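# Carry the alphabetically first lettered box into the tote

## Task

Find the box in the office whose top bears the earliest letter of the alphabet and place only that box inside the tote near the door, fully within it with no part overhanging the rim; the robot must not topple or finish leaning.

## Robot and tools

Robot: a Hello Robot Stretch 3 with one arm. It has a two-wheeled base (0.33 m long, 0.34 m wide, rounded back) that pivots about a point between the drive wheels, 0.05 m behind the front edge. A lift rides up a mast, and a telescoping arm reaches out to the robot's RIGHT side. The base cannot slide sideways, so to shift the gripper forward or back you drive the base. With the arm drawn in and the wrist folded, the wrist pokes up to 0.06 m beyond the right side and a spin sweeps a 0.28 m radius; an unfolded, level wrist reaches past that.

Frames, all in metres. Base frame: origin on the floor halfway between the drive wheels, x ahead, y to the left, z up. hand_pose is reported in the base frame at the point where closed fingertips meet; with all wrist joints at zero its x axis is up, y points back along the arm toward the mast, and z toward the rear. The odometry frame is the base frame where the scene began; base_odometry counts wheel rotation only (slip shows up as travel), and its heading is in rad, left positive, -3.142 to 3.142.

Tool move: one action per call. The base and each joint are separate keys, not one list. "base" holds exactly one relative command: {"translate_m": d}, a straight drive of d metres from where the base currently is (positive forward, -3 to 3), or {"rotate_rad": d}, an in-place turn of d radians (positive left, -6.4 to 6.4). "joints" holds absolute targets by name: lift_m 0 to 1.1; arm_m 0 to 0.52 (extension); wrist_yaw_rad -1.345 to 4.42 (0 along the arm, positive toward the front); wrist_pitch_rad -1.57 to 0.451 (0 level, negative tips fingers down); wrist_roll_rad -2.911 to 2.918; gripper_m -0.089 to 0.179 (bigger is wider; the real fingertip gap is about 0.007 m less near closed and 0.025 m less fully open); head_pan_rad -3.953 to 1.73 (0 ahead, positive left, -1.57 looks along the arm); head_tilt_rad -1.53 to 0.419 (negative down). Tolerances for "done": lift and arm ±0.004, yaw and roll ±0.02, pitch ±0.05, gripper ±0.004, head ±0.1. Optional: "pace" ("default" or "max"), or "speeds" per key as top speed up to the max; {"servos": "reboot"} goes alone and re-enables servos that shut off. "cameras" picks images (head_camera, nav_camera, wrist_camera, all; [] for none). "blocking" false returns within about 0.5 s while motion continues; wait(0) then reports it under "earlier move". A move with no action just reports state and the scene number. Default/max speeds: translate 0.12/0.30 m/s, rotate 0.76/1.90 rad/s, lift 0.11/0.15 m/s, arm 0.14/0.40 m/s. The base is capped at 0.10 m/s and 0.63 rad/s unless lift_m is under 0.30, arm_m under 0.03 and wrist_yaw_rad over 2.54. Any motion is cut off after 14 s (time_out). Unknown keys make a call invalid; out-of-range values get it refused, and a refusal or an uncommanded stop cancels the rest of that reply's move, wait and finished_scene calls.

contact_limits, placed next to its own command: arm_m, translate_m and rotate_rad take a motor_effort percentage (1 to 100) at which that motion halts; lift_m takes {"down": v} and/or {"up": v}, 1 to 100, as force beyond normal free travel (below roughly 12 may halt while moving freely; defaults are 32 to 47 down, 21 to 36 up). Base moves have no contact stop unless you give one; each wheel then stops on its own, which can twist the robot.

Other tools: wait (seconds 0 to 10; returns early once motion settles); stop (brakes all running motion, which then reports "stopped" and may keep pressing); zoom_image (camera plus region [x0, y0, x1, y1] in pixels from the top-left, at most 504 by 504); finished_scene (scene number; ends the scene irreversibly, so the box must already sit in the tote on its own).

Results: base_status and joint_status read done, moving, off_target (resting away from target, maybe still pushing), stopped, contact_stop (that joint goes slack until recommanded), time_out or torque_fault. on_its_own lists things not commanded; its "held at" is a target, not a reading. motor_effort is percent, positive toward larger values, bracket = peak in the last action; positive wheel effort pushes forward. Wrist pitch peaks near 45 and roll near 72. turned_by_wheels and turned_by_imu give rad turned since the last result; if they differ by more than 0.15, believe the IMU. base_tilt is in degrees (forward, right positive), off by up to about 4. lidar_m: 12 distances in 30-degree sectors, the 1st dead ahead then counterclockwise (4th left, 7th behind, 10th right); it sees only at 0.17 m height, 0.15 to 12 m, misses glass and thin legs; "-" is nothing or too close. wrist_depth_mm (45 to 1000) and head_depth_mm (280 to 4000) are 7x7 median-depth grids from top left. head_camera images arrive rotated: turn them a quarter clockwise; nav_camera a quarter counterclockwise.

Gripping: command below the box's width to hold, at least 0.05 above it (or fully open) to let go; readings do not prove a grasp. Re-send if a stall eases the grip.

Avoid: before folding (wrist_yaw_rad to 3.0) or unfolding the wrist, put lift_m in 0.32 to 0.95, pitch -0.4, roll about 0; once folded the lift may go to 0.25. With yaw under -0.4 keep pitch at -0.5 or lower. Don't push into fixed things with the gripper higher than about 0.45 m, or drive while hooked on something solid: the robot can tip. If base_tilt shows a lean, back the gripper off. Wrist and head never contact-stop and shut off after sustained strain. Don't drop the box, release it while moving, or slam things. Time spent thinking advances the simulation.

Each tool is called after ">>>" by a JSON object that holds its "fn" and its "kwargs".

## Session

>>> {"fn": "move", "kwargs": {}}

Scene clock: 0.00 s.
base_odometry: x=+0.000 y=+0.000 heading=+0.000
turned_by_wheels: +0.000
turned_by_imu: +0.000
base_tilt: forward=+1.0 right=-0.1
lidar_m: 0.80 1.67 1.61 1.34 1.00 0.97 1.01 1.40 1.53 1.06 0.79 0.77
head_depth_mm: 723 721 721 719 718 715 717 / 769 768 768 764 764 763 762 / 821 821 819 818 816 815 815 / 884 878 876 874 879 872 871 / 948 944 944 942 942 938 935 / 2044 2152 2141 2178 2210 2205 2170 / 1930 1918 1938 1945 1954 1974 1973
base_status: not commanded
joint_positions: lift_m=+0.444 arm_m=+0.002 wrist_yaw_rad=+3.097 wrist_pitch_rad=-0.467 wrist_roll_rad=+0.000 gripper_m=+0.037 head_pan_rad=+0.000 head_tilt_rad=-0.002
joint_status: not commanded
measured_speeds: all 0
motor_effort: left_wheel=-0.3 right_wheel=+1.7 lift_m=+27.5 arm_m=-9.1 wrist_yaw_rad=+0.9 wrist_pitch_rad=+2.5 wrist_roll_rad=+0.7 gripper_m=-0.2 head_pan_rad=+0.6 head_tilt_rad=+6.0
hand_pose: x=-0.0114 y=+0.0710 z=+0.4454 quat_wxyz=(+0.179, +0.691, +0.148, +0.684) (m; base frame)
wrist_depth_mm: - - 146 - - - - / - - 158 - - - - / - - 172 - - - - / - 920 190 - - - - / 809 785 204 798 813 819 789 / 676 667 128 638 654 695 687 / 581 593 283 580 571 592 588
pictures: head_camera (sideways), nav_camera (sideways), wrist_camera
Images, in order (width x height): head_camera 896x504, nav_camera 672x504, wrist_camera 644x364.

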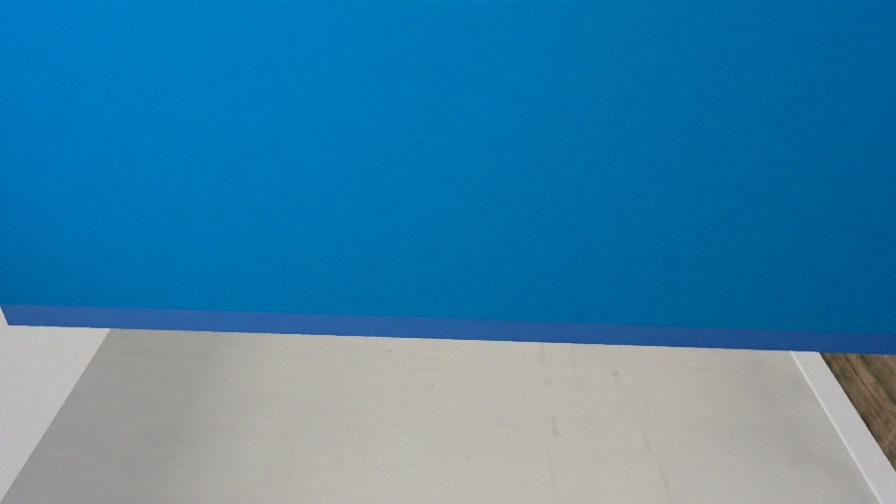

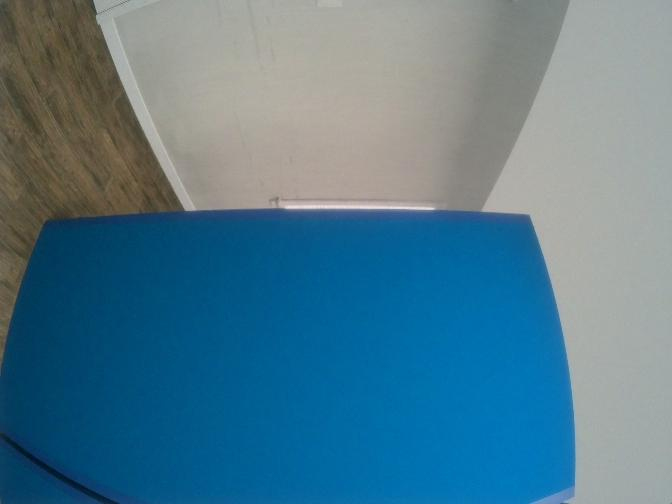

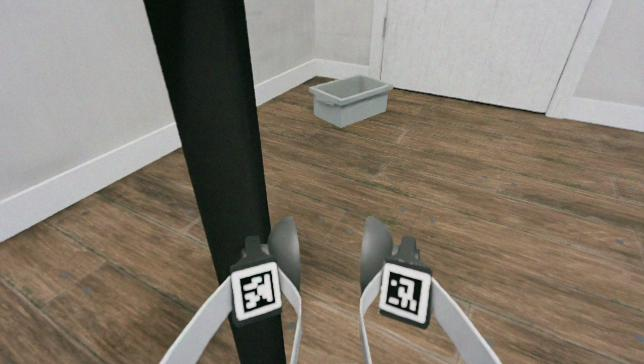

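>>> {"fn": "move", "kwargs": {"joints": {"head_pan_rad": 1.5, "head_tilt_rad": -0.5}, "pace": "max"}}

>>> {"fn": "move", "kwargs": {"joints": {"head_pan_rad": 0.5, "head_tilt_rad": -0.5}, "pace": "max"}}

>>> {"fn": "move", "kwargs": {"joints": {"head_pan_rad": -0.7, "head_tilt_rad": -0.5}, "pace": "max"}}

>>> {"fn": "move", "kwargs": {"joints": {"head_pan_rad": -1.6, "head_tilt_rad": -0.5}, "pace": "max"}}

>>> {"fn": "move", "kwargs": {"joints": {"head_pan_rad": -2.5, "head_tilt_rad": -0.5}, "pace": "max"}}

>>> {"fn": "move", "kwargs": {"joints": {"head_pan_rad": -3.4, "head_tilt_rad": -0.5}, "pace": "max"}}

Scene clock: 6.47 s.
move: done
base_odometry: x=+0.000 y=+0.000 heading=+0.000
turned_by_wheels: +0.000
turned_by_imu: +0.001
base_tilt: forward=+0.9 right=-0.1
lidar_m: 0.80 1.68 1.61 1.34 1.00 0.97 1.01 1.40 1.53 1.06 0.79 0.76
head_depth_mm: 1385 1485 1592 1718 1866 1613 1349 / 1461 1562 1687 1822 1943 1605 1336 / 1551 1684 1818 1986 2018 1599 1341 / 1536 1674 1821 2028 1966 1600 1341 / 1349 1444 1573 1704 1833 1597 1334 / 1203 1280 1372 1480 1614 1594 1341 / 1074 1149 1221 1300 1399 1486 1370
base_status: not commanded
joint_positions: lift_m=+0.444 arm_m=+0.002 wrist_yaw_rad=+3.097 wrist_pitch_rad=-0.467 wrist_roll_rad=+0.000 gripper_m=+0.037 head_pan_rad=+1.533 head_tilt_rad=-0.499
joint_status: all done
measured_speeds: all 0
motor_effort: left_wheel=-0.4(0.6) right_wheel=+2.4(2.6) lift_m=+29.9(30.2) arm_m=-20.3(20.5) wrist_yaw_rad=+0.8(1.2) wrist_pitch_rad=+2.5(2.7) wrist_roll_rad=+0.8(0.9) gripper_m=-0.3(1.0) head_pan_rad=-1.3(4.9) head_tilt_rad=-3.1(6.2)
hand_pose: x=-0.0114 y=+0.0710 z=+0.4454 quat_wxyz=(+0.179, +0.691, +0.148, +0.684) (m; base frame)
wrist_depth_mm: - - 146 - - - - / - - 158 - - - - / - - 172 - - - - / - 973 189 - - - - / 796 800 205 804 810 815 795 / 671 689 127 638 654 685 677 / 577 600 283 590 572 591 593
pictures: head_camera (sideways), nav_camera (sideways), wrist_camera
Images, in order (width x height): head_camera 896x504, nav_camera 672x504, wrist_camera 644x364.

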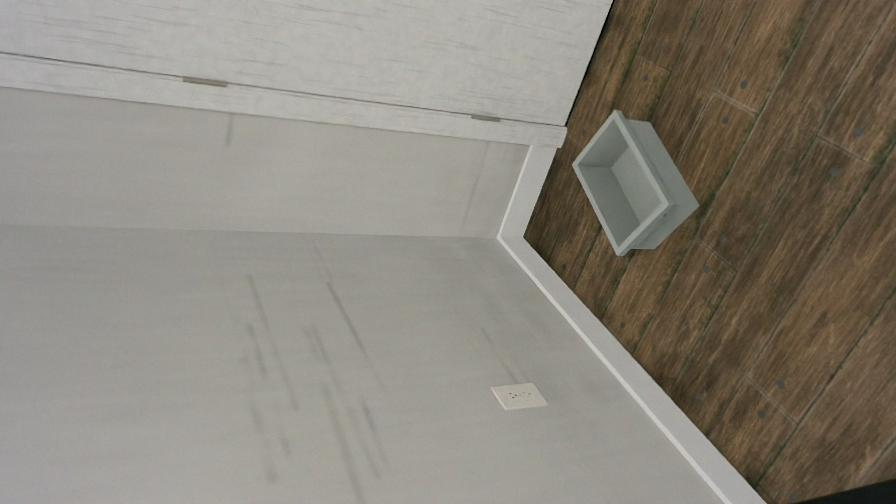

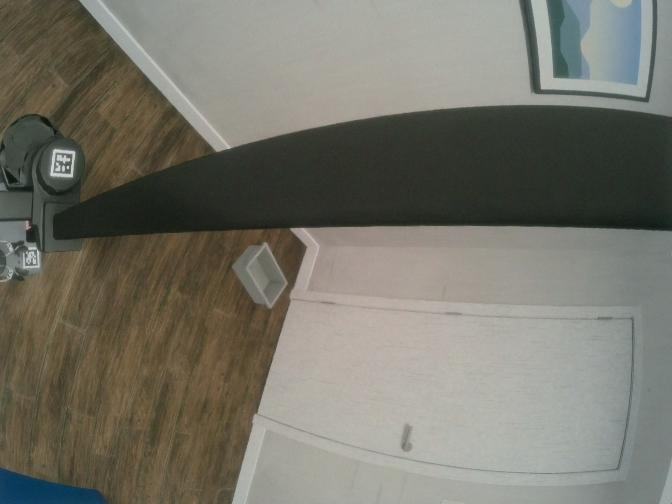

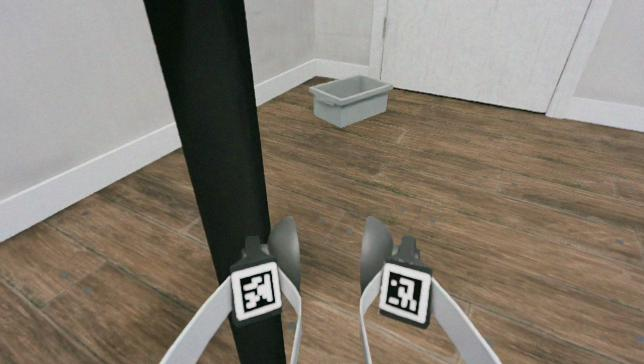

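Scene clock: 7.40 s.
move: done
base_odometry: x=+0.000 y=+0.000 heading=+0.000
turned_by_wheels: +0.000
turned_by_imu: +0.000
base_tilt: forward=+0.8 right=-0.2
lidar_m: 0.80 1.67 1.61 1.34 1.00 0.96 1.01 1.41 1.53 1.06 0.79 0.76
head_depth_mm: 1802 1962 2181 2451 1932 1228 1295 / 1697 1865 2075 2295 1985 1601 1349 / 1626 1770 1954 2177 2005 1612 1337 / 1552 1675 1852 2050 1991 1591 1340 / 1485 1604 1755 1909 1985 1608 1351 / 1417 1534 1651 1802 1930 1587 1324 / 1379 1466 1570 1698 1869 1596 1325
base_status: not commanded
joint_positions: lift_m=+0.444 arm_m=+0.002 wrist_yaw_rad=+3.097 wrist_pitch_rad=-0.467 wrist_roll_rad=+0.000 gripper_m=+0.037 head_pan_rad=+0.495 head_tilt_rad=-0.500
joint_status: all done
measured_speeds: all 0
motor_effort: left_wheel=-0.4(0.6) right_wheel=+2.1(2.7) lift_m=+30.8(30.8) arm_m=-20.6(20.7) wrist_yaw_rad=+0.4(1.4) wrist_pitch_rad=+2.5(2.8) wrist_roll_rad=+0.8(1.0) gripper_m=+0.0(1.2) head_pan_rad=-2.7(5.3) head_tilt_rad=-2.5(4.2)
hand_pose: x=-0.0114 y=+0.0710 z=+0.4454 quat_wxyz=(+0.179, +0.691, +0.148, +0.684) (m; base frame)
wrist_depth_mm: - - 146 - - - - / - - 158 - - - - / - - 172 - - - - / - 933 189 - - - - / 800 794 204 794 799 803 801 / 677 674 128 639 656 681 674 / 591 608 283 583 575 584 587
pictures: head_camera (sideways), nav_camera (sideways), wrist_camera
Images, in order (width x height): head_camera 896x504, nav_camera 672x504, wrist_camera 644x364.

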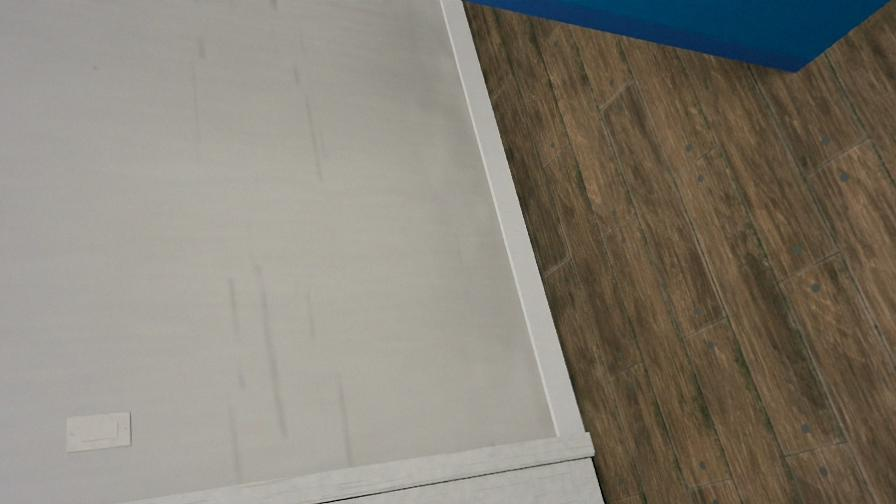

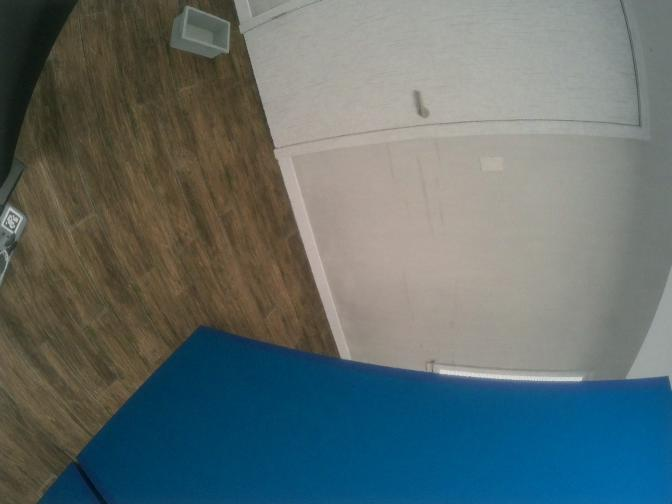

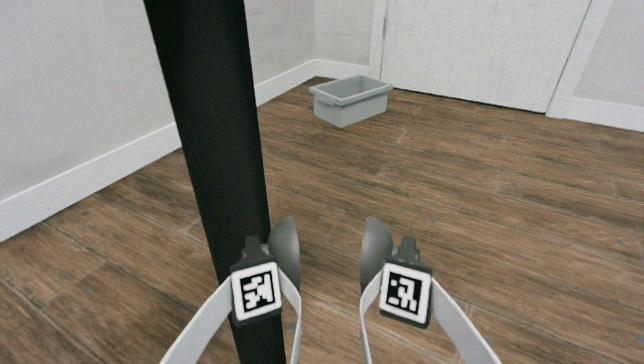

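Scene clock: 8.37 s.
move: done
base_odometry: x=+0.000 y=+0.000 heading=+0.000
turned_by_wheels: +0.000
turned_by_imu: +0.000
base_tilt: forward=+0.9 right=-0.2
lidar_m: 0.80 1.67 1.61 1.34 1.00 0.97 1.01 1.40 1.53 1.06 0.79 0.77
head_depth_mm: 657 709 779 862 966 1100 1261 / 650 708 774 862 970 1079 1253 / 636 691 755 837 935 1079 1249 / 627 684 748 829 922 1043 1205 / 625 674 739 811 910 1021 1169 / 616 667 731 803 896 1006 1147 / 609 660 720 791 876 991 1133
base_status: not commanded
joint_positions: lift_m=+0.444 arm_m=+0.002 wrist_yaw_rad=+3.097 wrist_pitch_rad=-0.467 wrist_roll_rad=+0.000 gripper_m=+0.037 head_pan_rad=-0.732 head_tilt_rad=-0.500
joint_status: all done
measured_speeds: all 0
motor_effort: left_wheel=-0.4(0.6) right_wheel=+2.1(2.7) lift_m=+30.3(30.9) arm_m=-20.2(20.7) wrist_yaw_rad=+0.8(1.2) wrist_pitch_rad=+2.5(2.8) wrist_roll_rad=+0.9(1.1) gripper_m=+0.1(1.0) head_pan_rad=+0.9(4.8) head_tilt_rad=-1.6(5.1)
hand_pose: x=-0.0114 y=+0.0710 z=+0.4454 quat_wxyz=(+0.179, +0.691, +0.148, +0.684) (m; base frame)
wrist_depth_mm: - - 147 - - - - / - - 158 - - - - / - - 173 - - - - / - 924 190 - - - - / 786 797 205 813 795 809 803 / 664 671 127 640 660 670 683 / 580 596 284 591 579 589 587
pictures: head_camera (sideways), nav_camera (sideways), wrist_camera
Images, in order (width x height): head_camera 896x504, nav_camera 672x504, wrist_camera 644x364.

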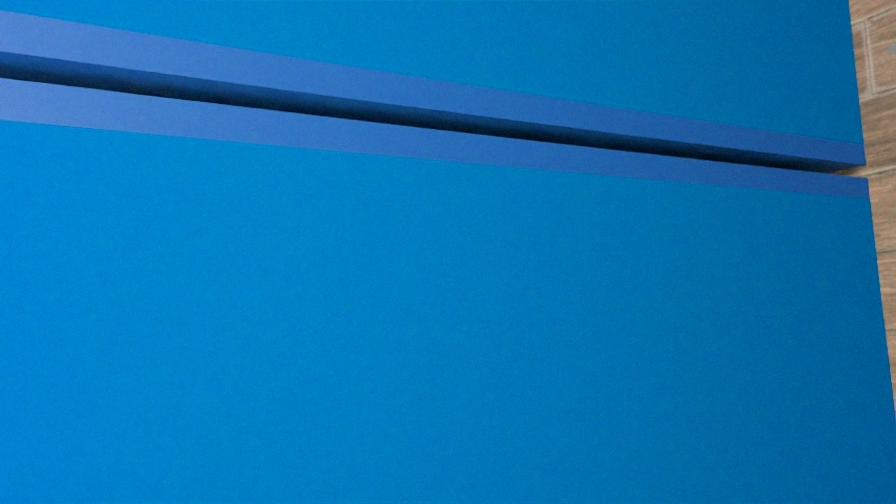

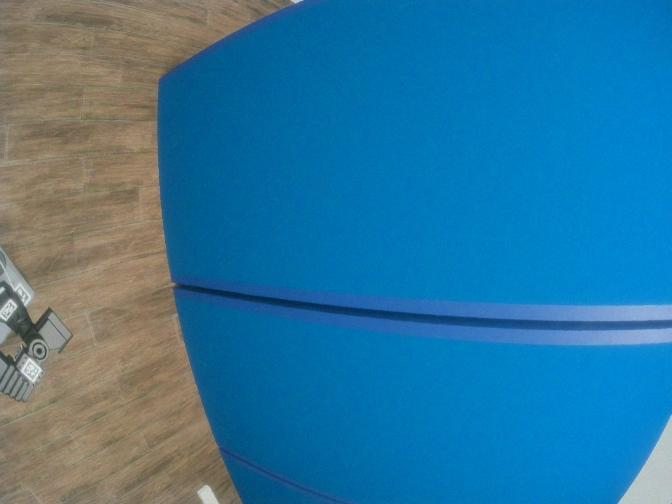

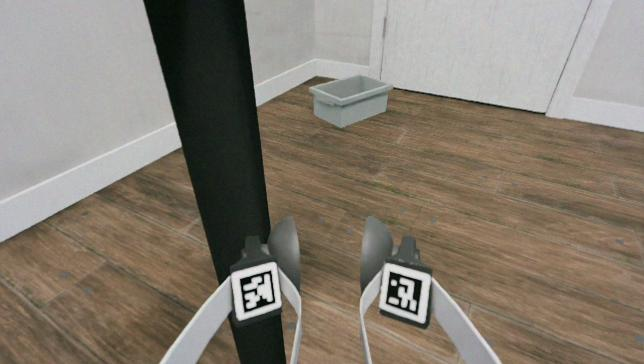

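Scene clock: 9.27 s.
move: done
base_odometry: x=+0.000 y=+0.000 heading=+0.000
turned_by_wheels: +0.000
turned_by_imu: +0.000
base_tilt: forward=+0.9 right=-0.1
lidar_m: 0.80 1.67 1.60 1.34 1.00 0.97 1.01 1.40 1.53 1.06 0.79 0.76
head_depth_mm: 1841 1933 2105 2287 1923 1607 1344 / 1795 1927 1801 2332 2002 1601 1335 / 1462 1631 1777 2071 2006 1598 1340 / 1237 1355 1501 1662 1801 1594 1341 / 1086 1162 1259 1379 1515 1549 1339 / 959 1025 1103 1182 1283 1409 1326 / 861 915 974 1036 1117 1196 1279
base_status: not commanded
joint_positions: lift_m=+0.444 arm_m=+0.002 wrist_yaw_rad=+3.097 wrist_pitch_rad=-0.467 wrist_roll_rad=+0.000 gripper_m=+0.037 head_pan_rad=-1.637 head_tilt_rad=-0.500
joint_status: all done
measured_speeds: all 0
motor_effort: left_wheel=-0.4(0.6) right_wheel=+2.1(2.8) lift_m=+30.4(30.7) arm_m=-20.3(20.8) wrist_yaw_rad=+0.8(1.2) wrist_pitch_rad=+2.4(2.7) wrist_roll_rad=+0.8(1.1) gripper_m=+0.1(1.2) head_pan_rad=+1.1(4.2) head_tilt_rad=-2.0(3.9)
hand_pose: x=-0.0114 y=+0.0710 z=+0.4454 quat_wxyz=(+0.179, +0.691, +0.148, +0.684) (m; base frame)
wrist_depth_mm: - - 147 - - - - / - - 158 - - - - / - - 172 - - - - / - 938 189 - - - - / 798 793 203 811 795 792 812 / 684 683 128 637 653 682 679 / 583 601 284 581 580 586 588
pictures: head_camera (sideways), nav_camera (sideways), wrist_camera
Images, in order (width x height): head_camera 896x504, nav_camera 672x504, wrist_camera 644x364.

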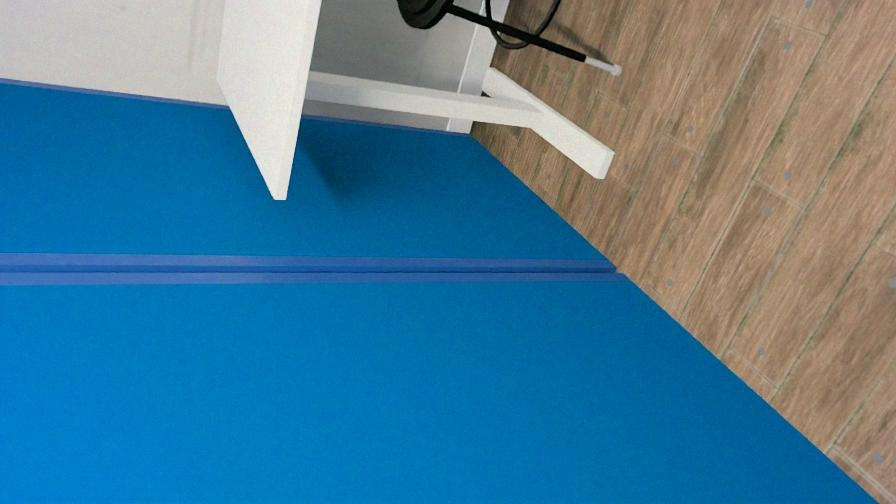

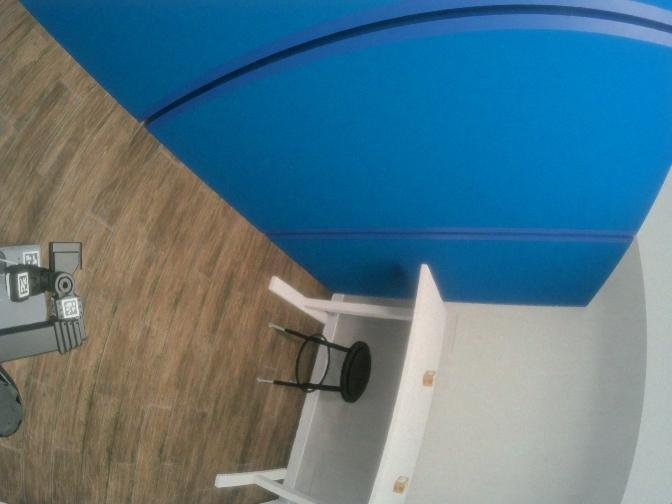

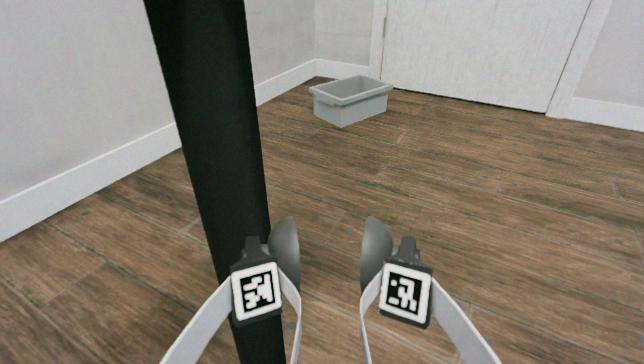

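Scene clock: 10.13 s.
move: done
base_odometry: x=+0.000 y=+0.000 heading=+0.000
turned_by_wheels: +0.000
turned_by_imu: +0.000
base_tilt: forward=+1.0 right=+0.0
lidar_m: 0.80 1.67 1.61 1.34 1.00 0.97 1.01 1.40 1.53 1.06 0.79 0.76
head_depth_mm: 1387 1445 1496 1591 1656 1612 1346 / 1608 1692 1765 1895 1893 1622 1338 / 1937 1985 2143 2330 2022 1603 1336 / 1943 2072 2270 2442 1988 1595 1342 / 1896 2047 2228 2416 1994 1586 1342 / 1814 1947 2160 2367 1990 1605 1328 / 1791 1876 2071 2271 1930 1610 1343
base_status: not commanded
joint_positions: lift_m=+0.444 arm_m=+0.002 wrist_yaw_rad=+3.097 wrist_pitch_rad=-0.467 wrist_roll_rad=+0.000 gripper_m=+0.037 head_pan_rad=-2.538 head_tilt_rad=-0.500
joint_status: all done
measured_speeds: all 0
motor_effort: left_wheel=-0.5(0.6) right_wheel=+2.2(2.7) lift_m=+30.5(30.6) arm_m=-20.1(20.6) wrist_yaw_rad=+0.7(1.1) wrist_pitch_rad=+2.5(2.8) wrist_roll_rad=+0.8(1.1) gripper_m=+0.0(0.8) head_pan_rad=+0.7(5.6) head_tilt_rad=-2.4(5.2)
hand_pose: x=-0.0114 y=+0.0710 z=+0.4454 quat_wxyz=(+0.179, +0.691, +0.148, +0.684) (m; base frame)
wrist_depth_mm: - - 146 - - - - / - - 158 - - - - / - - 172 - - - - / - 942 189 - - - - / 794 804 205 800 787 806 811 / 670 673 127 649 659 664 675 / 590 593 281 588 578 595 586
pictures: head_camera (sideways), nav_camera (sideways), wrist_camera
Images, in order (width x height): head_camera 896x504, nav_camera 672x504, wrist_camera 644x364.

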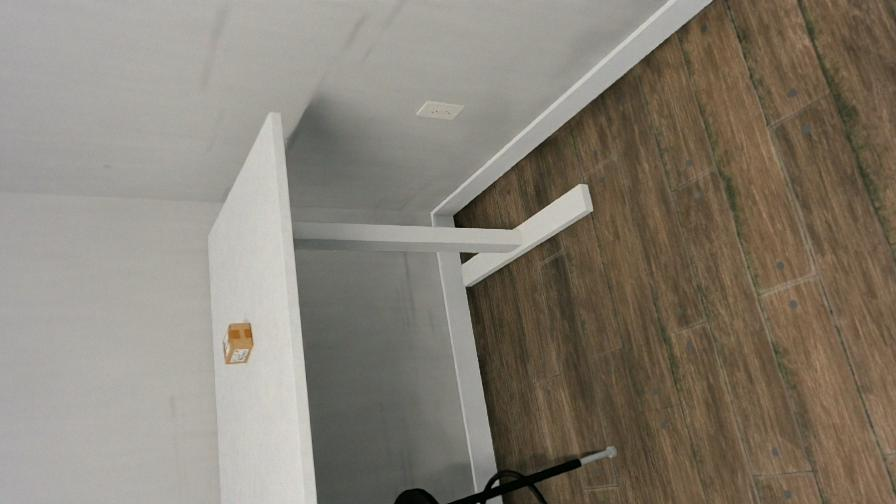

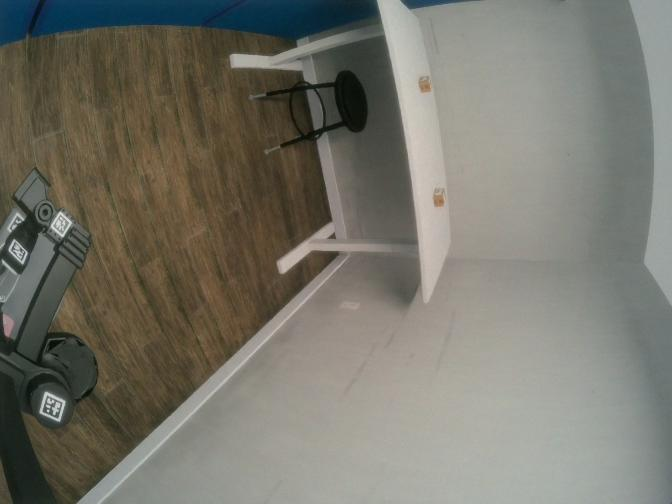

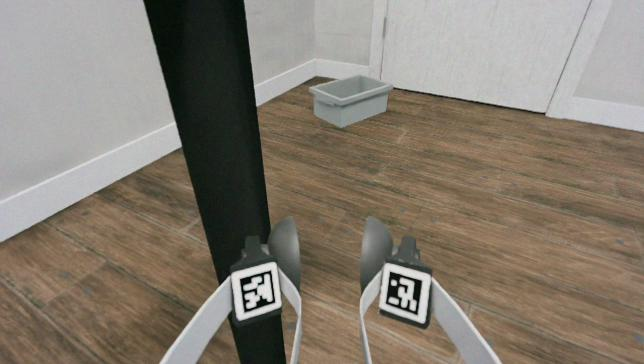

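Scene clock: 11.00 s.
move: done
base_odometry: x=+0.000 y=+0.000 heading=+0.000
turned_by_wheels: +0.000
turned_by_imu: +0.000
base_tilt: forward=+1.1 right=-0.1
lidar_m: 0.80 1.67 1.60 1.34 0.99 0.97 1.01 1.41 1.53 1.06 0.79 0.76
head_depth_mm: 784 846 913 998 1099 1222 1321 / 807 871 942 1029 1148 1284 1340 / 833 899 978 1076 1183 1341 1340 / 851 928 1010 1115 1241 1410 1332 / 879 955 1048 1164 1300 1467 1333 / 910 994 1085 1218 1369 1514 1334 / 941 1027 1140 1267 1423 1545 1340
base_status: not commanded
joint_positions: lift_m=+0.444 arm_m=+0.002 wrist_yaw_rad=+3.097 wrist_pitch_rad=-0.467 wrist_roll_rad=+0.000 gripper_m=+0.037 head_pan_rad=-3.440 head_tilt_rad=-0.500
joint_status: all done
measured_speeds: all 0
motor_effort: left_wheel=-0.5(0.6) right_wheel=+2.2(2.7) lift_m=+30.2(30.7) arm_m=-19.8(20.4) wrist_yaw_rad=+0.8(1.1) wrist_pitch_rad=+2.2(2.7) wrist_roll_rad=+0.9(1.1) gripper_m=+0.3(1.4) head_pan_rad=+0.8(5.3) head_tilt_rad=-2.3(4.1)
hand_pose: x=-0.0114 y=+0.0710 z=+0.4454 quat_wxyz=(+0.179, +0.691, +0.148, +0.684) (m; base frame)
wrist_depth_mm: - - 146 - - - - / - - 158 - - - - / - - 173 - - - - / - 942 189 - - - - / 799 799 204 791 800 799 818 / 670 681 127 637 652 670 675 / 592 594 286 593 578 591 591
pictures: head_camera (sideways), nav_camera (sideways), wrist_camera
Images, in order (width x height): head_camera 896x504, nav_camera 672x504, wrist_camera 644x364.

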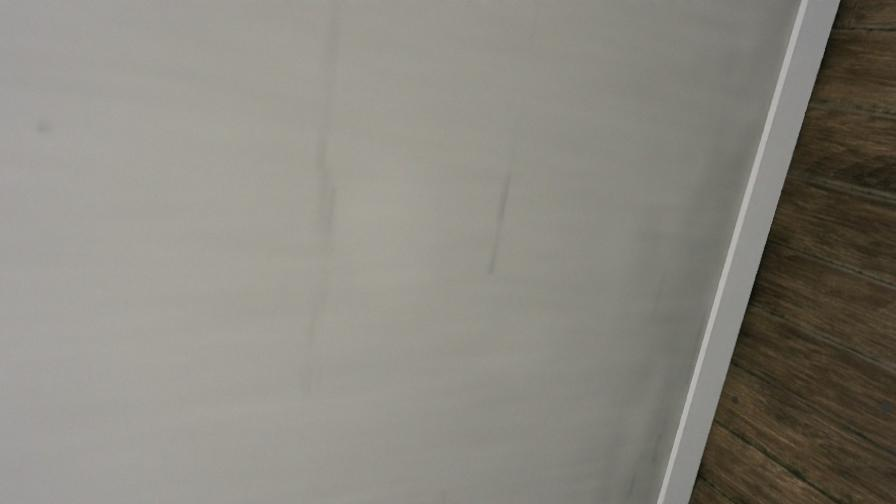

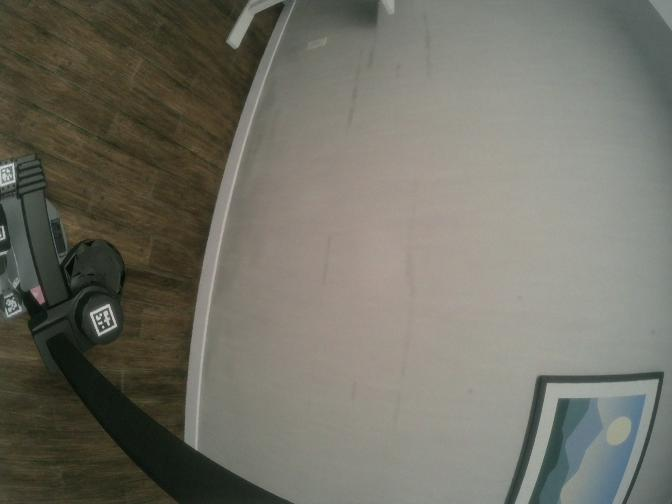

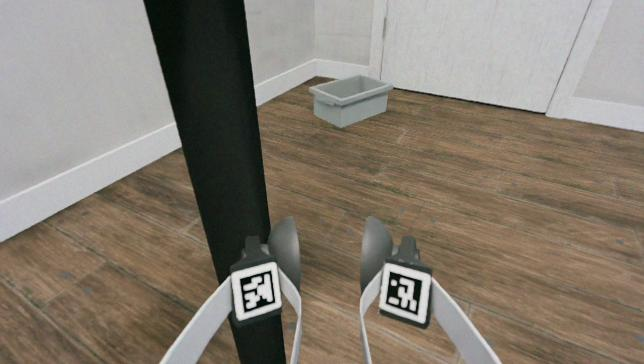

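>>> {"fn": "move", "kwargs": {"joints": {"head_pan_rad": -2.25, "head_tilt_rad": -0.35}, "pace": "max", "cameras": ["head_camera"]}}

Scene clock: 34.40 s.
move: done
base_odometry: x=+0.000 y=+0.000 heading=+0.000
turned_by_wheels: +0.000
turned_by_imu: +0.001
base_tilt: forward=+1.1 right=+0.1
lidar_m: 0.80 1.67 1.60 1.34 1.00 0.97 1.01 1.40 1.53 1.06 0.79 0.77
head_depth_mm: 1878 1993 2058 1868 2235 1848 1504 / 1859 1986 2024 2258 2396 1856 1504 / 1847 1978 2040 2291 2353 1862 1499 / 1856 1967 2050 2276 2384 1846 1499 / 1847 1959 2017 1831 2234 1862 1484 / 1840 1980 2019 2225 2250 1824 1496 / 1840 1942 2008 1809 2237 1857 1484
base_status: not commanded
joint_positions: lift_m=+0.444 arm_m=+0.002 wrist_yaw_rad=+3.097 wrist_pitch_rad=-0.467 wrist_roll_rad=+0.000 gripper_m=+0.037 head_pan_rad=-2.221 head_tilt_rad=-0.354
joint_status: all done
measured_speeds: all 0
motor_effort: left_wheel=-0.5(0.6) right_wheel=+2.0(2.6) lift_m=+29.9(30.4) arm_m=-19.6(20.1) wrist_yaw_rad=+0.7(1.2) wrist_pitch_rad=+2.6(2.8) wrist_roll_rad=+0.9(1.1) gripper_m=-0.2(1.0) head_pan_rad=-0.9(4.5) head_tilt_rad=+3.1(5.8)
hand_pose: x=-0.0114 y=+0.0710 z=+0.4454 quat_wxyz=(+0.179, +0.691, +0.148, +0.684) (m; base frame)
wrist_depth_mm: - - 146 - - - - / - - 158 - - - - / - - 172 - - - - / - 947 189 - - - - / 793 798 205 792 799 797 793 / 679 673 128 633 662 676 679 / 586 599 282 592 561 577 583
pictures: head_camera (sideways)
Images, in order (width x height): head_camera 896x504.

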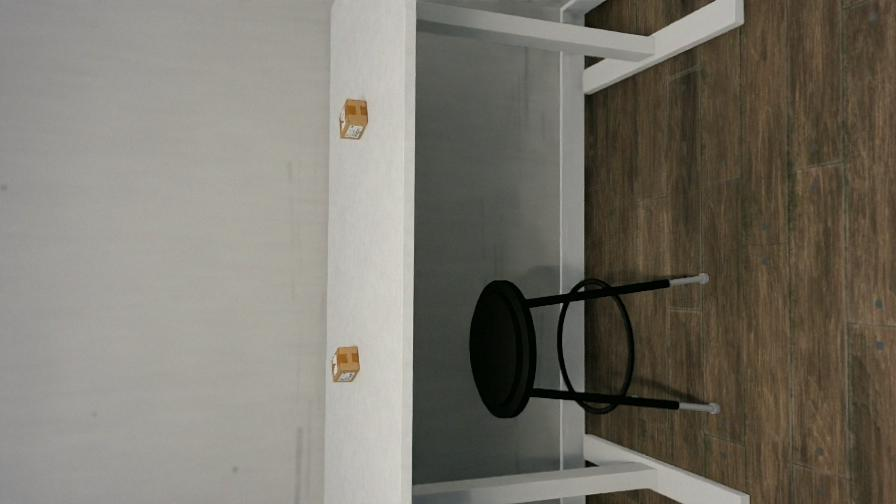

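>>> {"fn": "zoom_image", "kwargs": {"camera": "head_camera", "region": [325, 85, 385, 145]}}

>>> {"fn": "zoom_image", "kwargs": {"camera": "head_camera", "region": [315, 335, 375, 395]}}

Scaled by 8.400 from the camera's 896x504 image, which has a finer 1280x720 frame.

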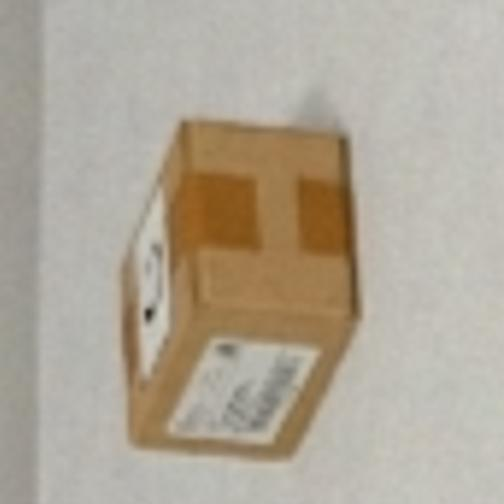

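Scaled by 8.400 from the camera's 896x504 image, which has a finer 1280x720 frame.

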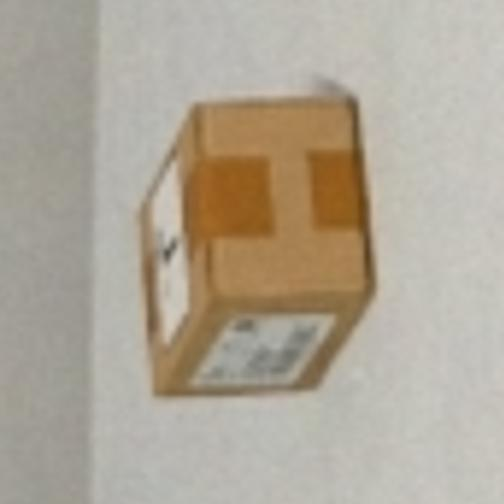

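>>> {"fn": "move", "kwargs": {"base": {"rotate_rad": 1.0}, "joints": {"lift_m": 0.27, "head_pan_rad": -1.57, "head_tilt_rad": -0.4}, "pace": "max", "cameras": ["nav_camera"]}}

>>> {"fn": "move", "kwargs": {"base": {"translate_m": 1.0}, "pace": "max", "cameras": ["nav_camera", "head_camera"]}}

Scene clock: 70.93 s.
move: done
base_odometry: x=+0.000 y=+0.000 heading=+1.000
turned_by_wheels: +1.000
turned_by_imu: +0.996
base_tilt: forward=+0.9 right=-0.2
lidar_m: 1.60 1.42 1.01 0.96 0.99 1.33 1.54 1.13 0.80 0.76 0.79 1.70
head_depth_mm: 627 669 717 773 851 934 1029 / 629 673 723 779 844 922 1026 / 631 675 724 781 848 930 1034 / 634 676 727 786 851 935 1032 / 637 680 731 787 858 938 1046 / 638 686 734 791 863 948 1048 / 639 687 735 797 869 948 1047
base_status: done
joint_positions: lift_m=+0.270 arm_m=+0.002 wrist_yaw_rad=+3.097 wrist_pitch_rad=-0.469 wrist_roll_rad=+0.000 gripper_m=+0.037 head_pan_rad=-1.561 head_tilt_rad=-0.398
joint_status: all done
measured_speeds: all 0
motor_effort: left_wheel=-7.5(16.1) right_wheel=+9.0(14.8) lift_m=+22.3(25.4) arm_m=-20.3(20.7) wrist_yaw_rad=+0.6(1.2) wrist_pitch_rad=+2.6(3.1) wrist_roll_rad=+0.8(1.1) gripper_m=-0.3(1.5) head_pan_rad=-3.0(5.0) head_tilt_rad=-1.7(5.1)
hand_pose: x=-0.0114 y=+0.0708 z=+0.2715 quat_wxyz=(+0.180, +0.691, +0.149, +0.684) (m; base frame)
wrist_depth_mm: - - 143 - - - - / - - 156 - - - - / 852 830 172 881 895 897 888 / 676 675 190 685 692 694 685 / 556 562 205 564 558 566 555 / 479 291 128 271 466 473 473 / 248 255 243 249 262 409 411
pictures: nav_camera (sideways)
Images, in order (width x height): nav_camera 672x504.

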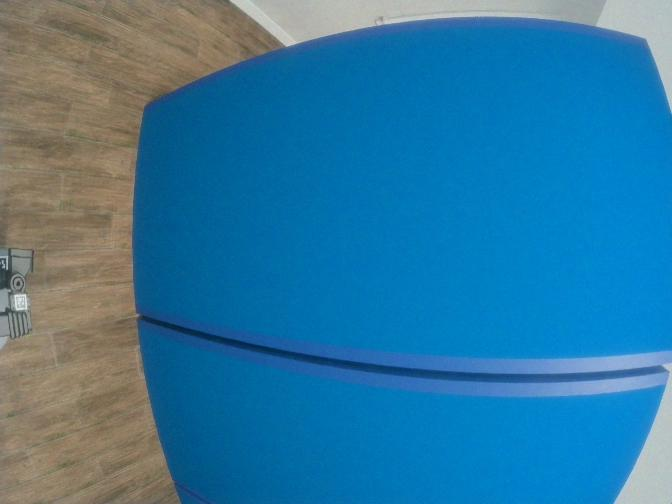

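Scene clock: 75.63 s.
move: done
base_odometry: x=+0.541 y=+0.841 heading=+1.000
turned_by_wheels: +0.000
turned_by_imu: +0.000
base_tilt: forward=+1.0 right=-0.2
lidar_m: 0.61 0.63 0.84 1.00 1.02 1.37 2.53 1.08 0.80 1.14 0.93 0.63
head_depth_mm: 3271 3421 3676 1137 1113 1102 1085 / 3244 3399 3680 3330 2325 1707 1410 / 3264 3487 3635 3266 2308 1772 1448 / 3260 3556 3721 3235 2286 1771 1445 / 3279 3601 3753 3244 2269 1755 1430 / 2600 2587 2705 2738 2252 1764 1432 / 1795 1821 1830 1893 1927 1741 1438
base_status: done
joint_positions: lift_m=+0.270 arm_m=+0.002 wrist_yaw_rad=+3.097 wrist_pitch_rad=-0.469 wrist_roll_rad=+0.000 gripper_m=+0.037 head_pan_rad=-1.570 head_tilt_rad=-0.400
joint_status: not commanded
measured_speeds: all 0
motor_effort: left_wheel=+1.7(12.1) right_wheel=+3.3(21.3) lift_m=+30.2(30.5) arm_m=-17.5(20.1) wrist_yaw_rad=+1.1(1.5) wrist_pitch_rad=+2.6(3.1) wrist_roll_rad=+0.8(1.0) gripper_m=-0.4(1.4) head_pan_rad=-2.5(4.5) head_tilt_rad=-2.1(3.4)
hand_pose: x=-0.0114 y=+0.0708 z=+0.2715 quat_wxyz=(+0.180, +0.691, +0.149, +0.684) (m; base frame)
wrist_depth_mm: - - 143 - - - 617 / - - 157 - - - 685 / 877 915 173 881 - 834 683 / 691 683 191 688 621 683 650 / 562 557 206 560 562 562 560 / 478 287 128 271 461 478 477 / 249 257 243 248 261 411 414
pictures: head_camera (sideways), nav_camera (sideways)
Images, in order (width x height): head_camera 896x504, nav_camera 672x504.

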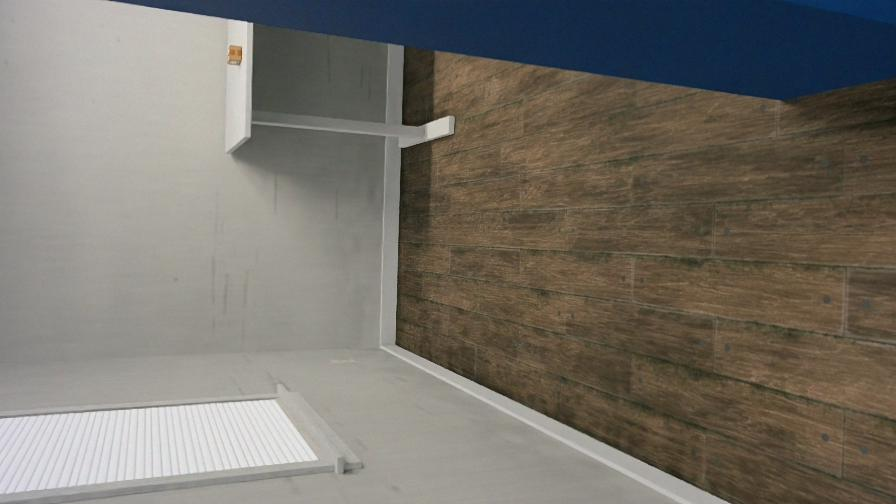

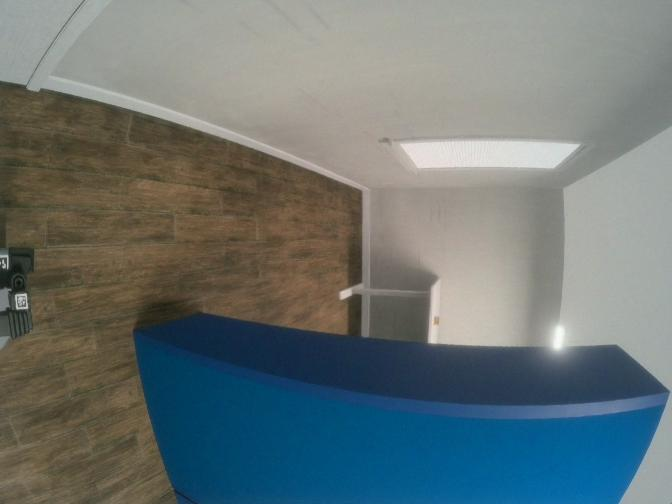

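>>> {"fn": "move", "kwargs": {"base": {"translate_m": 0.12}, "pace": "max", "cameras": []}}

>>> {"fn": "move", "kwargs": {"base": {"rotate_rad": -1.57}, "pace": "max", "cameras": []}}

>>> {"fn": "move", "kwargs": {"base": {"translate_m": 1.5}, "joints": {"head_pan_rad": -0.7, "head_tilt_rad": -0.35}, "pace": "max", "cameras": ["nav_camera", "head_camera"]}}

>>> {"fn": "move", "kwargs": {"joints": {"head_pan_rad": -1.7, "head_tilt_rad": -0.35}, "pace": "max", "cameras": ["nav_camera", "head_camera"]}}

Scene clock: 98.07 s.
move: done
base_odometry: x=+0.606 y=+0.942 heading=+0.999
turned_by_wheels: +0.000
turned_by_imu: +0.001
base_tilt: forward=+1.1 right=-0.2
lidar_m: 0.49 0.51 0.68 1.00 1.03 1.38 2.63 1.07 0.85 2.32 0.75 0.51
head_depth_mm: 3247 3343 3702 3315 2303 1668 1376 / 3235 3428 3716 3310 2311 1769 1441 / 3231 3487 3716 3299 2301 1777 1446 / 3286 3446 3811 3289 2284 1766 1447 / 3254 3382 3727 3035 2268 1760 1439 / 2085 2133 2167 2238 2078 1750 1434 / 1482 1510 1531 1547 1568 1587 1411
base_status: done
joint_positions: lift_m=+0.270 arm_m=+0.002 wrist_yaw_rad=+3.097 wrist_pitch_rad=-0.469 wrist_roll_rad=+0.000 gripper_m=+0.037 head_pan_rad=-1.570 head_tilt_rad=-0.400
joint_status: not commanded
measured_speeds: all 0
motor_effort: left_wheel=-1.1(10.8) right_wheel=+6.8(16.8) lift_m=+26.6(30.4) arm_m=-15.4(16.2) wrist_yaw_rad=+1.0(1.4) wrist_pitch_rad=+2.9(3.1) wrist_roll_rad=+0.8(1.0) gripper_m=-0.1(1.5) head_pan_rad=-2.8(4.3) head_tilt_rad=-2.3(2.9)
hand_pose: x=-0.0114 y=+0.0708 z=+0.2715 quat_wxyz=(+0.180, +0.691, +0.149, +0.684) (m; base frame)
wrist_depth_mm: - - 143 - - - 601 / - - 158 - - 698 - / 862 897 171 - 796 837 - / 692 681 189 641 651 686 541 / 549 573 206 562 568 557 527 / 481 287 128 270 458 475 469 / 247 256 242 248 262 411 408
pictures: none
No camera images: "cameras" was empty.

Scene clock: 100.17 s.
move: done
base_odometry: x=+0.606 y=+0.942 heading=-0.570
turned_by_wheels: -1.570
turned_by_imu: -1.563
base_tilt: forward=+0.9 right=+0.0
lidar_m: 2.15 0.75 0.51 0.49 0.51 0.69 1.00 1.04 1.40 2.65 1.05 0.85
head_depth_mm: 2752 2974 3119 3097 2295 1769 1453 / 2807 3001 3251 3255 2316 1773 1447 / 2814 3003 3261 3305 2324 1748 1451 / 2818 2993 3173 3086 2274 1761 1440 / 2834 3005 3180 3051 2281 1753 1432 / 2727 2803 2873 2846 2249 1759 1426 / 1987 2013 2036 2059 2086 1763 1434
base_status: done
joint_positions: lift_m=+0.270 arm_m=+0.002 wrist_yaw_rad=+3.097 wrist_pitch_rad=-0.469 wrist_roll_rad=+0.000 gripper_m=+0.037 head_pan_rad=-1.570 head_tilt_rad=-0.401
joint_status: not commanded
measured_speeds: all 0
motor_effort: left_wheel=+10.6(17.2) right_wheel=-8.1(16.0) lift_m=+20.7(26.4) arm_m=-20.0(20.4) wrist_yaw_rad=+0.7(1.2) wrist_pitch_rad=+2.9(3.1) wrist_roll_rad=+0.8(1.1) gripper_m=-0.3(1.1) head_pan_rad=-3.7(4.2) head_tilt_rad=-0.1(2.6)
hand_pose: x=-0.0114 y=+0.0708 z=+0.2715 quat_wxyz=(+0.180, +0.691, +0.149, +0.684) (m; base frame)
wrist_depth_mm: - - 143 - 494 - - / - - 156 - 523 - - / - - 172 - 587 - - / - - 189 636 626 649 653 / 561 559 205 562 559 571 561 / 476 290 128 270 461 476 474 / 249 254 242 250 263 407 409
pictures: none
No camera images: "cameras" was empty.

Scene clock: 106.57 s.
move: done
base_odometry: x=+1.868 y=+0.133 heading=-0.570
turned_by_wheels: +0.000
turned_by_imu: -0.001
base_tilt: forward=+0.8 right=-0.3
lidar_m: 2.26 0.79 0.57 0.55 0.56 0.75 1.91 0.61 0.52 1.33 3.01 1.90
head_depth_mm: 3146 3413 3657 3649 2530 1886 1498 / 2902 3045 3351 3421 2490 1897 1510 / 2668 2871 2783 3201 2473 1865 1506 / 2471 2615 2701 3023 2511 1869 1499 / 2321 2445 2506 2763 2466 1869 1490 / 2177 2299 2241 2565 2440 1846 1504 / 2084 2161 2172 2376 2247 1851 1491
base_status: done
joint_positions: lift_m=+0.270 arm_m=+0.002 wrist_yaw_rad=+3.097 wrist_pitch_rad=-0.469 wrist_roll_rad=+0.000 gripper_m=+0.037 head_pan_rad=-0.700 head_tilt_rad=-0.349
joint_status: all done
measured_speeds: all 0
motor_effort: left_wheel=+4.9(21.2) right_wheel=+3.4(7.4) lift_m=+28.5(30.8) arm_m=-14.6(19.9) wrist_yaw_rad=+0.4(1.4) wrist_pitch_rad=+2.9(3.1) wrist_roll_rad=+0.7(1.1) gripper_m=+0.5(1.3) head_pan_rad=-3.0(4.8) head_tilt_rad=+3.4(5.8)
hand_pose: x=-0.0114 y=+0.0708 z=+0.2715 quat_wxyz=(+0.180, +0.691, +0.149, +0.684) (m; base frame)
wrist_depth_mm: - - 143 - - - - / - - 155 - - - - / - - 171 - - - - / 623 659 189 653 665 666 655 / 565 555 206 561 551 563 567 / 476 288 128 271 456 477 475 / 248 254 243 248 261 410 412
pictures: head_camera (sideways), nav_camera (sideways)
Images, in order (width x height): head_camera 896x504, nav_camera 672x504.

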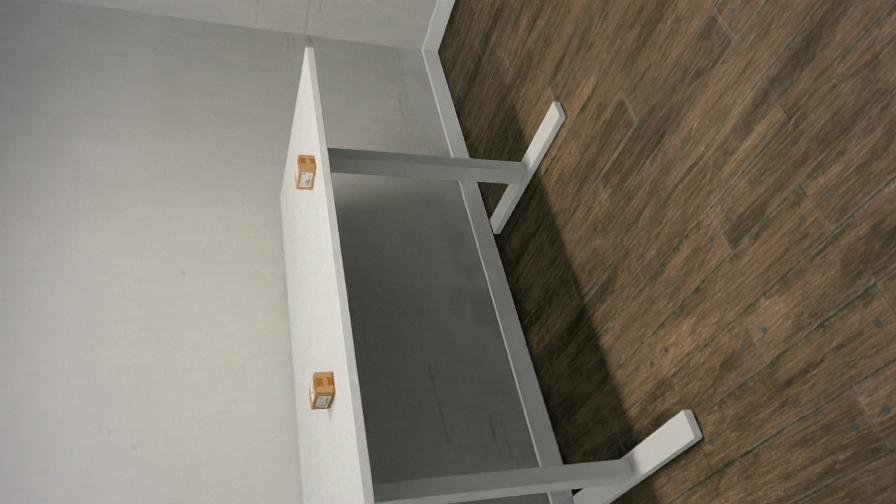

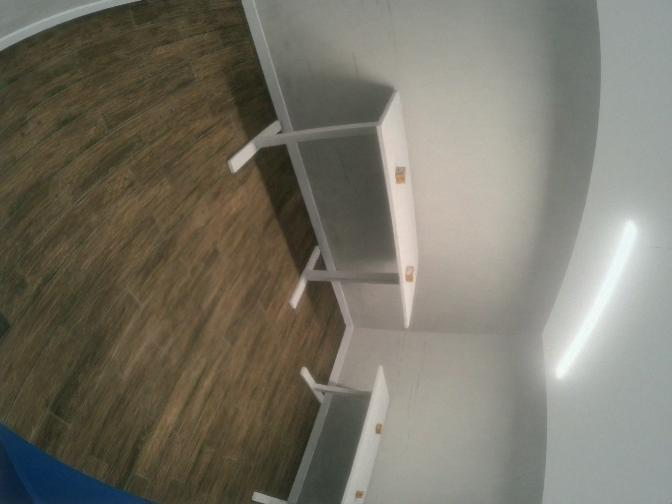

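Scene clock: 107.50 s.
move: done
base_odometry: x=+1.868 y=+0.133 heading=-0.570
turned_by_wheels: +0.000
turned_by_imu: +0.000
base_tilt: forward=+1.0 right=-0.1
lidar_m: 2.26 0.79 0.57 0.54 0.56 0.76 1.91 0.60 0.52 1.33 2.99 1.91
head_depth_mm: 903 1212 1286 913 1365 1115 901 / 1114 1212 1268 1159 1431 1115 1347 / 1933 2039 1526 1409 1464 1599 1461 / 2770 2936 3117 3099 2461 1860 1495 / 2840 2932 3110 3282 2457 1845 1498 / 2777 2880 3040 3247 2457 1853 1501 / 2750 2900 3041 3229 2434 1867 1496
base_status: not commanded
joint_positions: lift_m=+0.270 arm_m=+0.002 wrist_yaw_rad=+3.097 wrist_pitch_rad=-0.469 wrist_roll_rad=+0.000 gripper_m=+0.037 head_pan_rad=-1.725 head_tilt_rad=-0.349
joint_status: all done
measured_speeds: all 0
motor_effort: left_wheel=+5.0(5.2) right_wheel=+3.8(4.1) lift_m=+27.2(28.6) arm_m=-13.2(14.4) wrist_yaw_rad=+1.1(1.3) wrist_pitch_rad=+2.6(3.1) wrist_roll_rad=+0.8(1.1) gripper_m=-0.8(1.1) head_pan_rad=-0.2(5.8) head_tilt_rad=+2.4(7.3)
hand_pose: x=-0.0114 y=+0.0708 z=+0.2715 quat_wxyz=(+0.180, +0.691, +0.149, +0.684) (m; base frame)
wrist_depth_mm: - - 143 - - - - / - - 156 - - - - / - - 171 - - - - / 625 654 189 650 659 654 658 / 562 567 205 557 558 562 563 / 473 289 128 270 458 472 474 / 248 254 243 250 263 411 412
pictures: head_camera (sideways), nav_camera (sideways)
Images, in order (width x height): head_camera 896x504, nav_camera 672x504.

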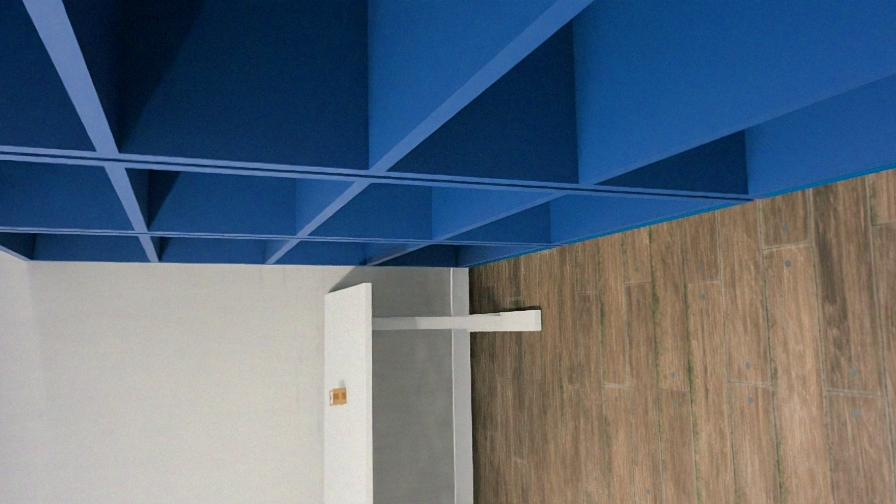

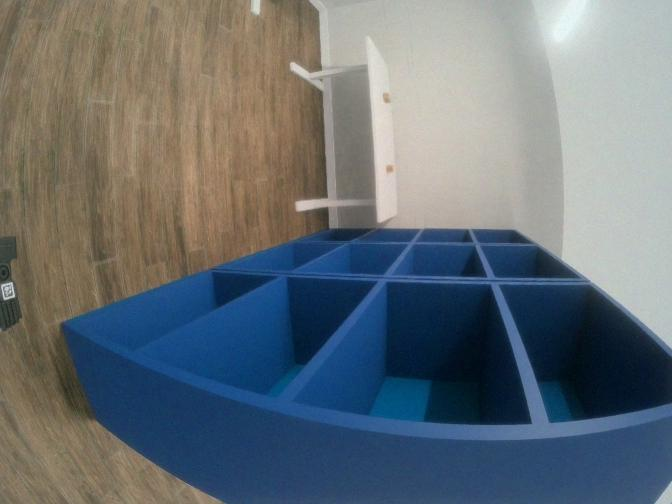

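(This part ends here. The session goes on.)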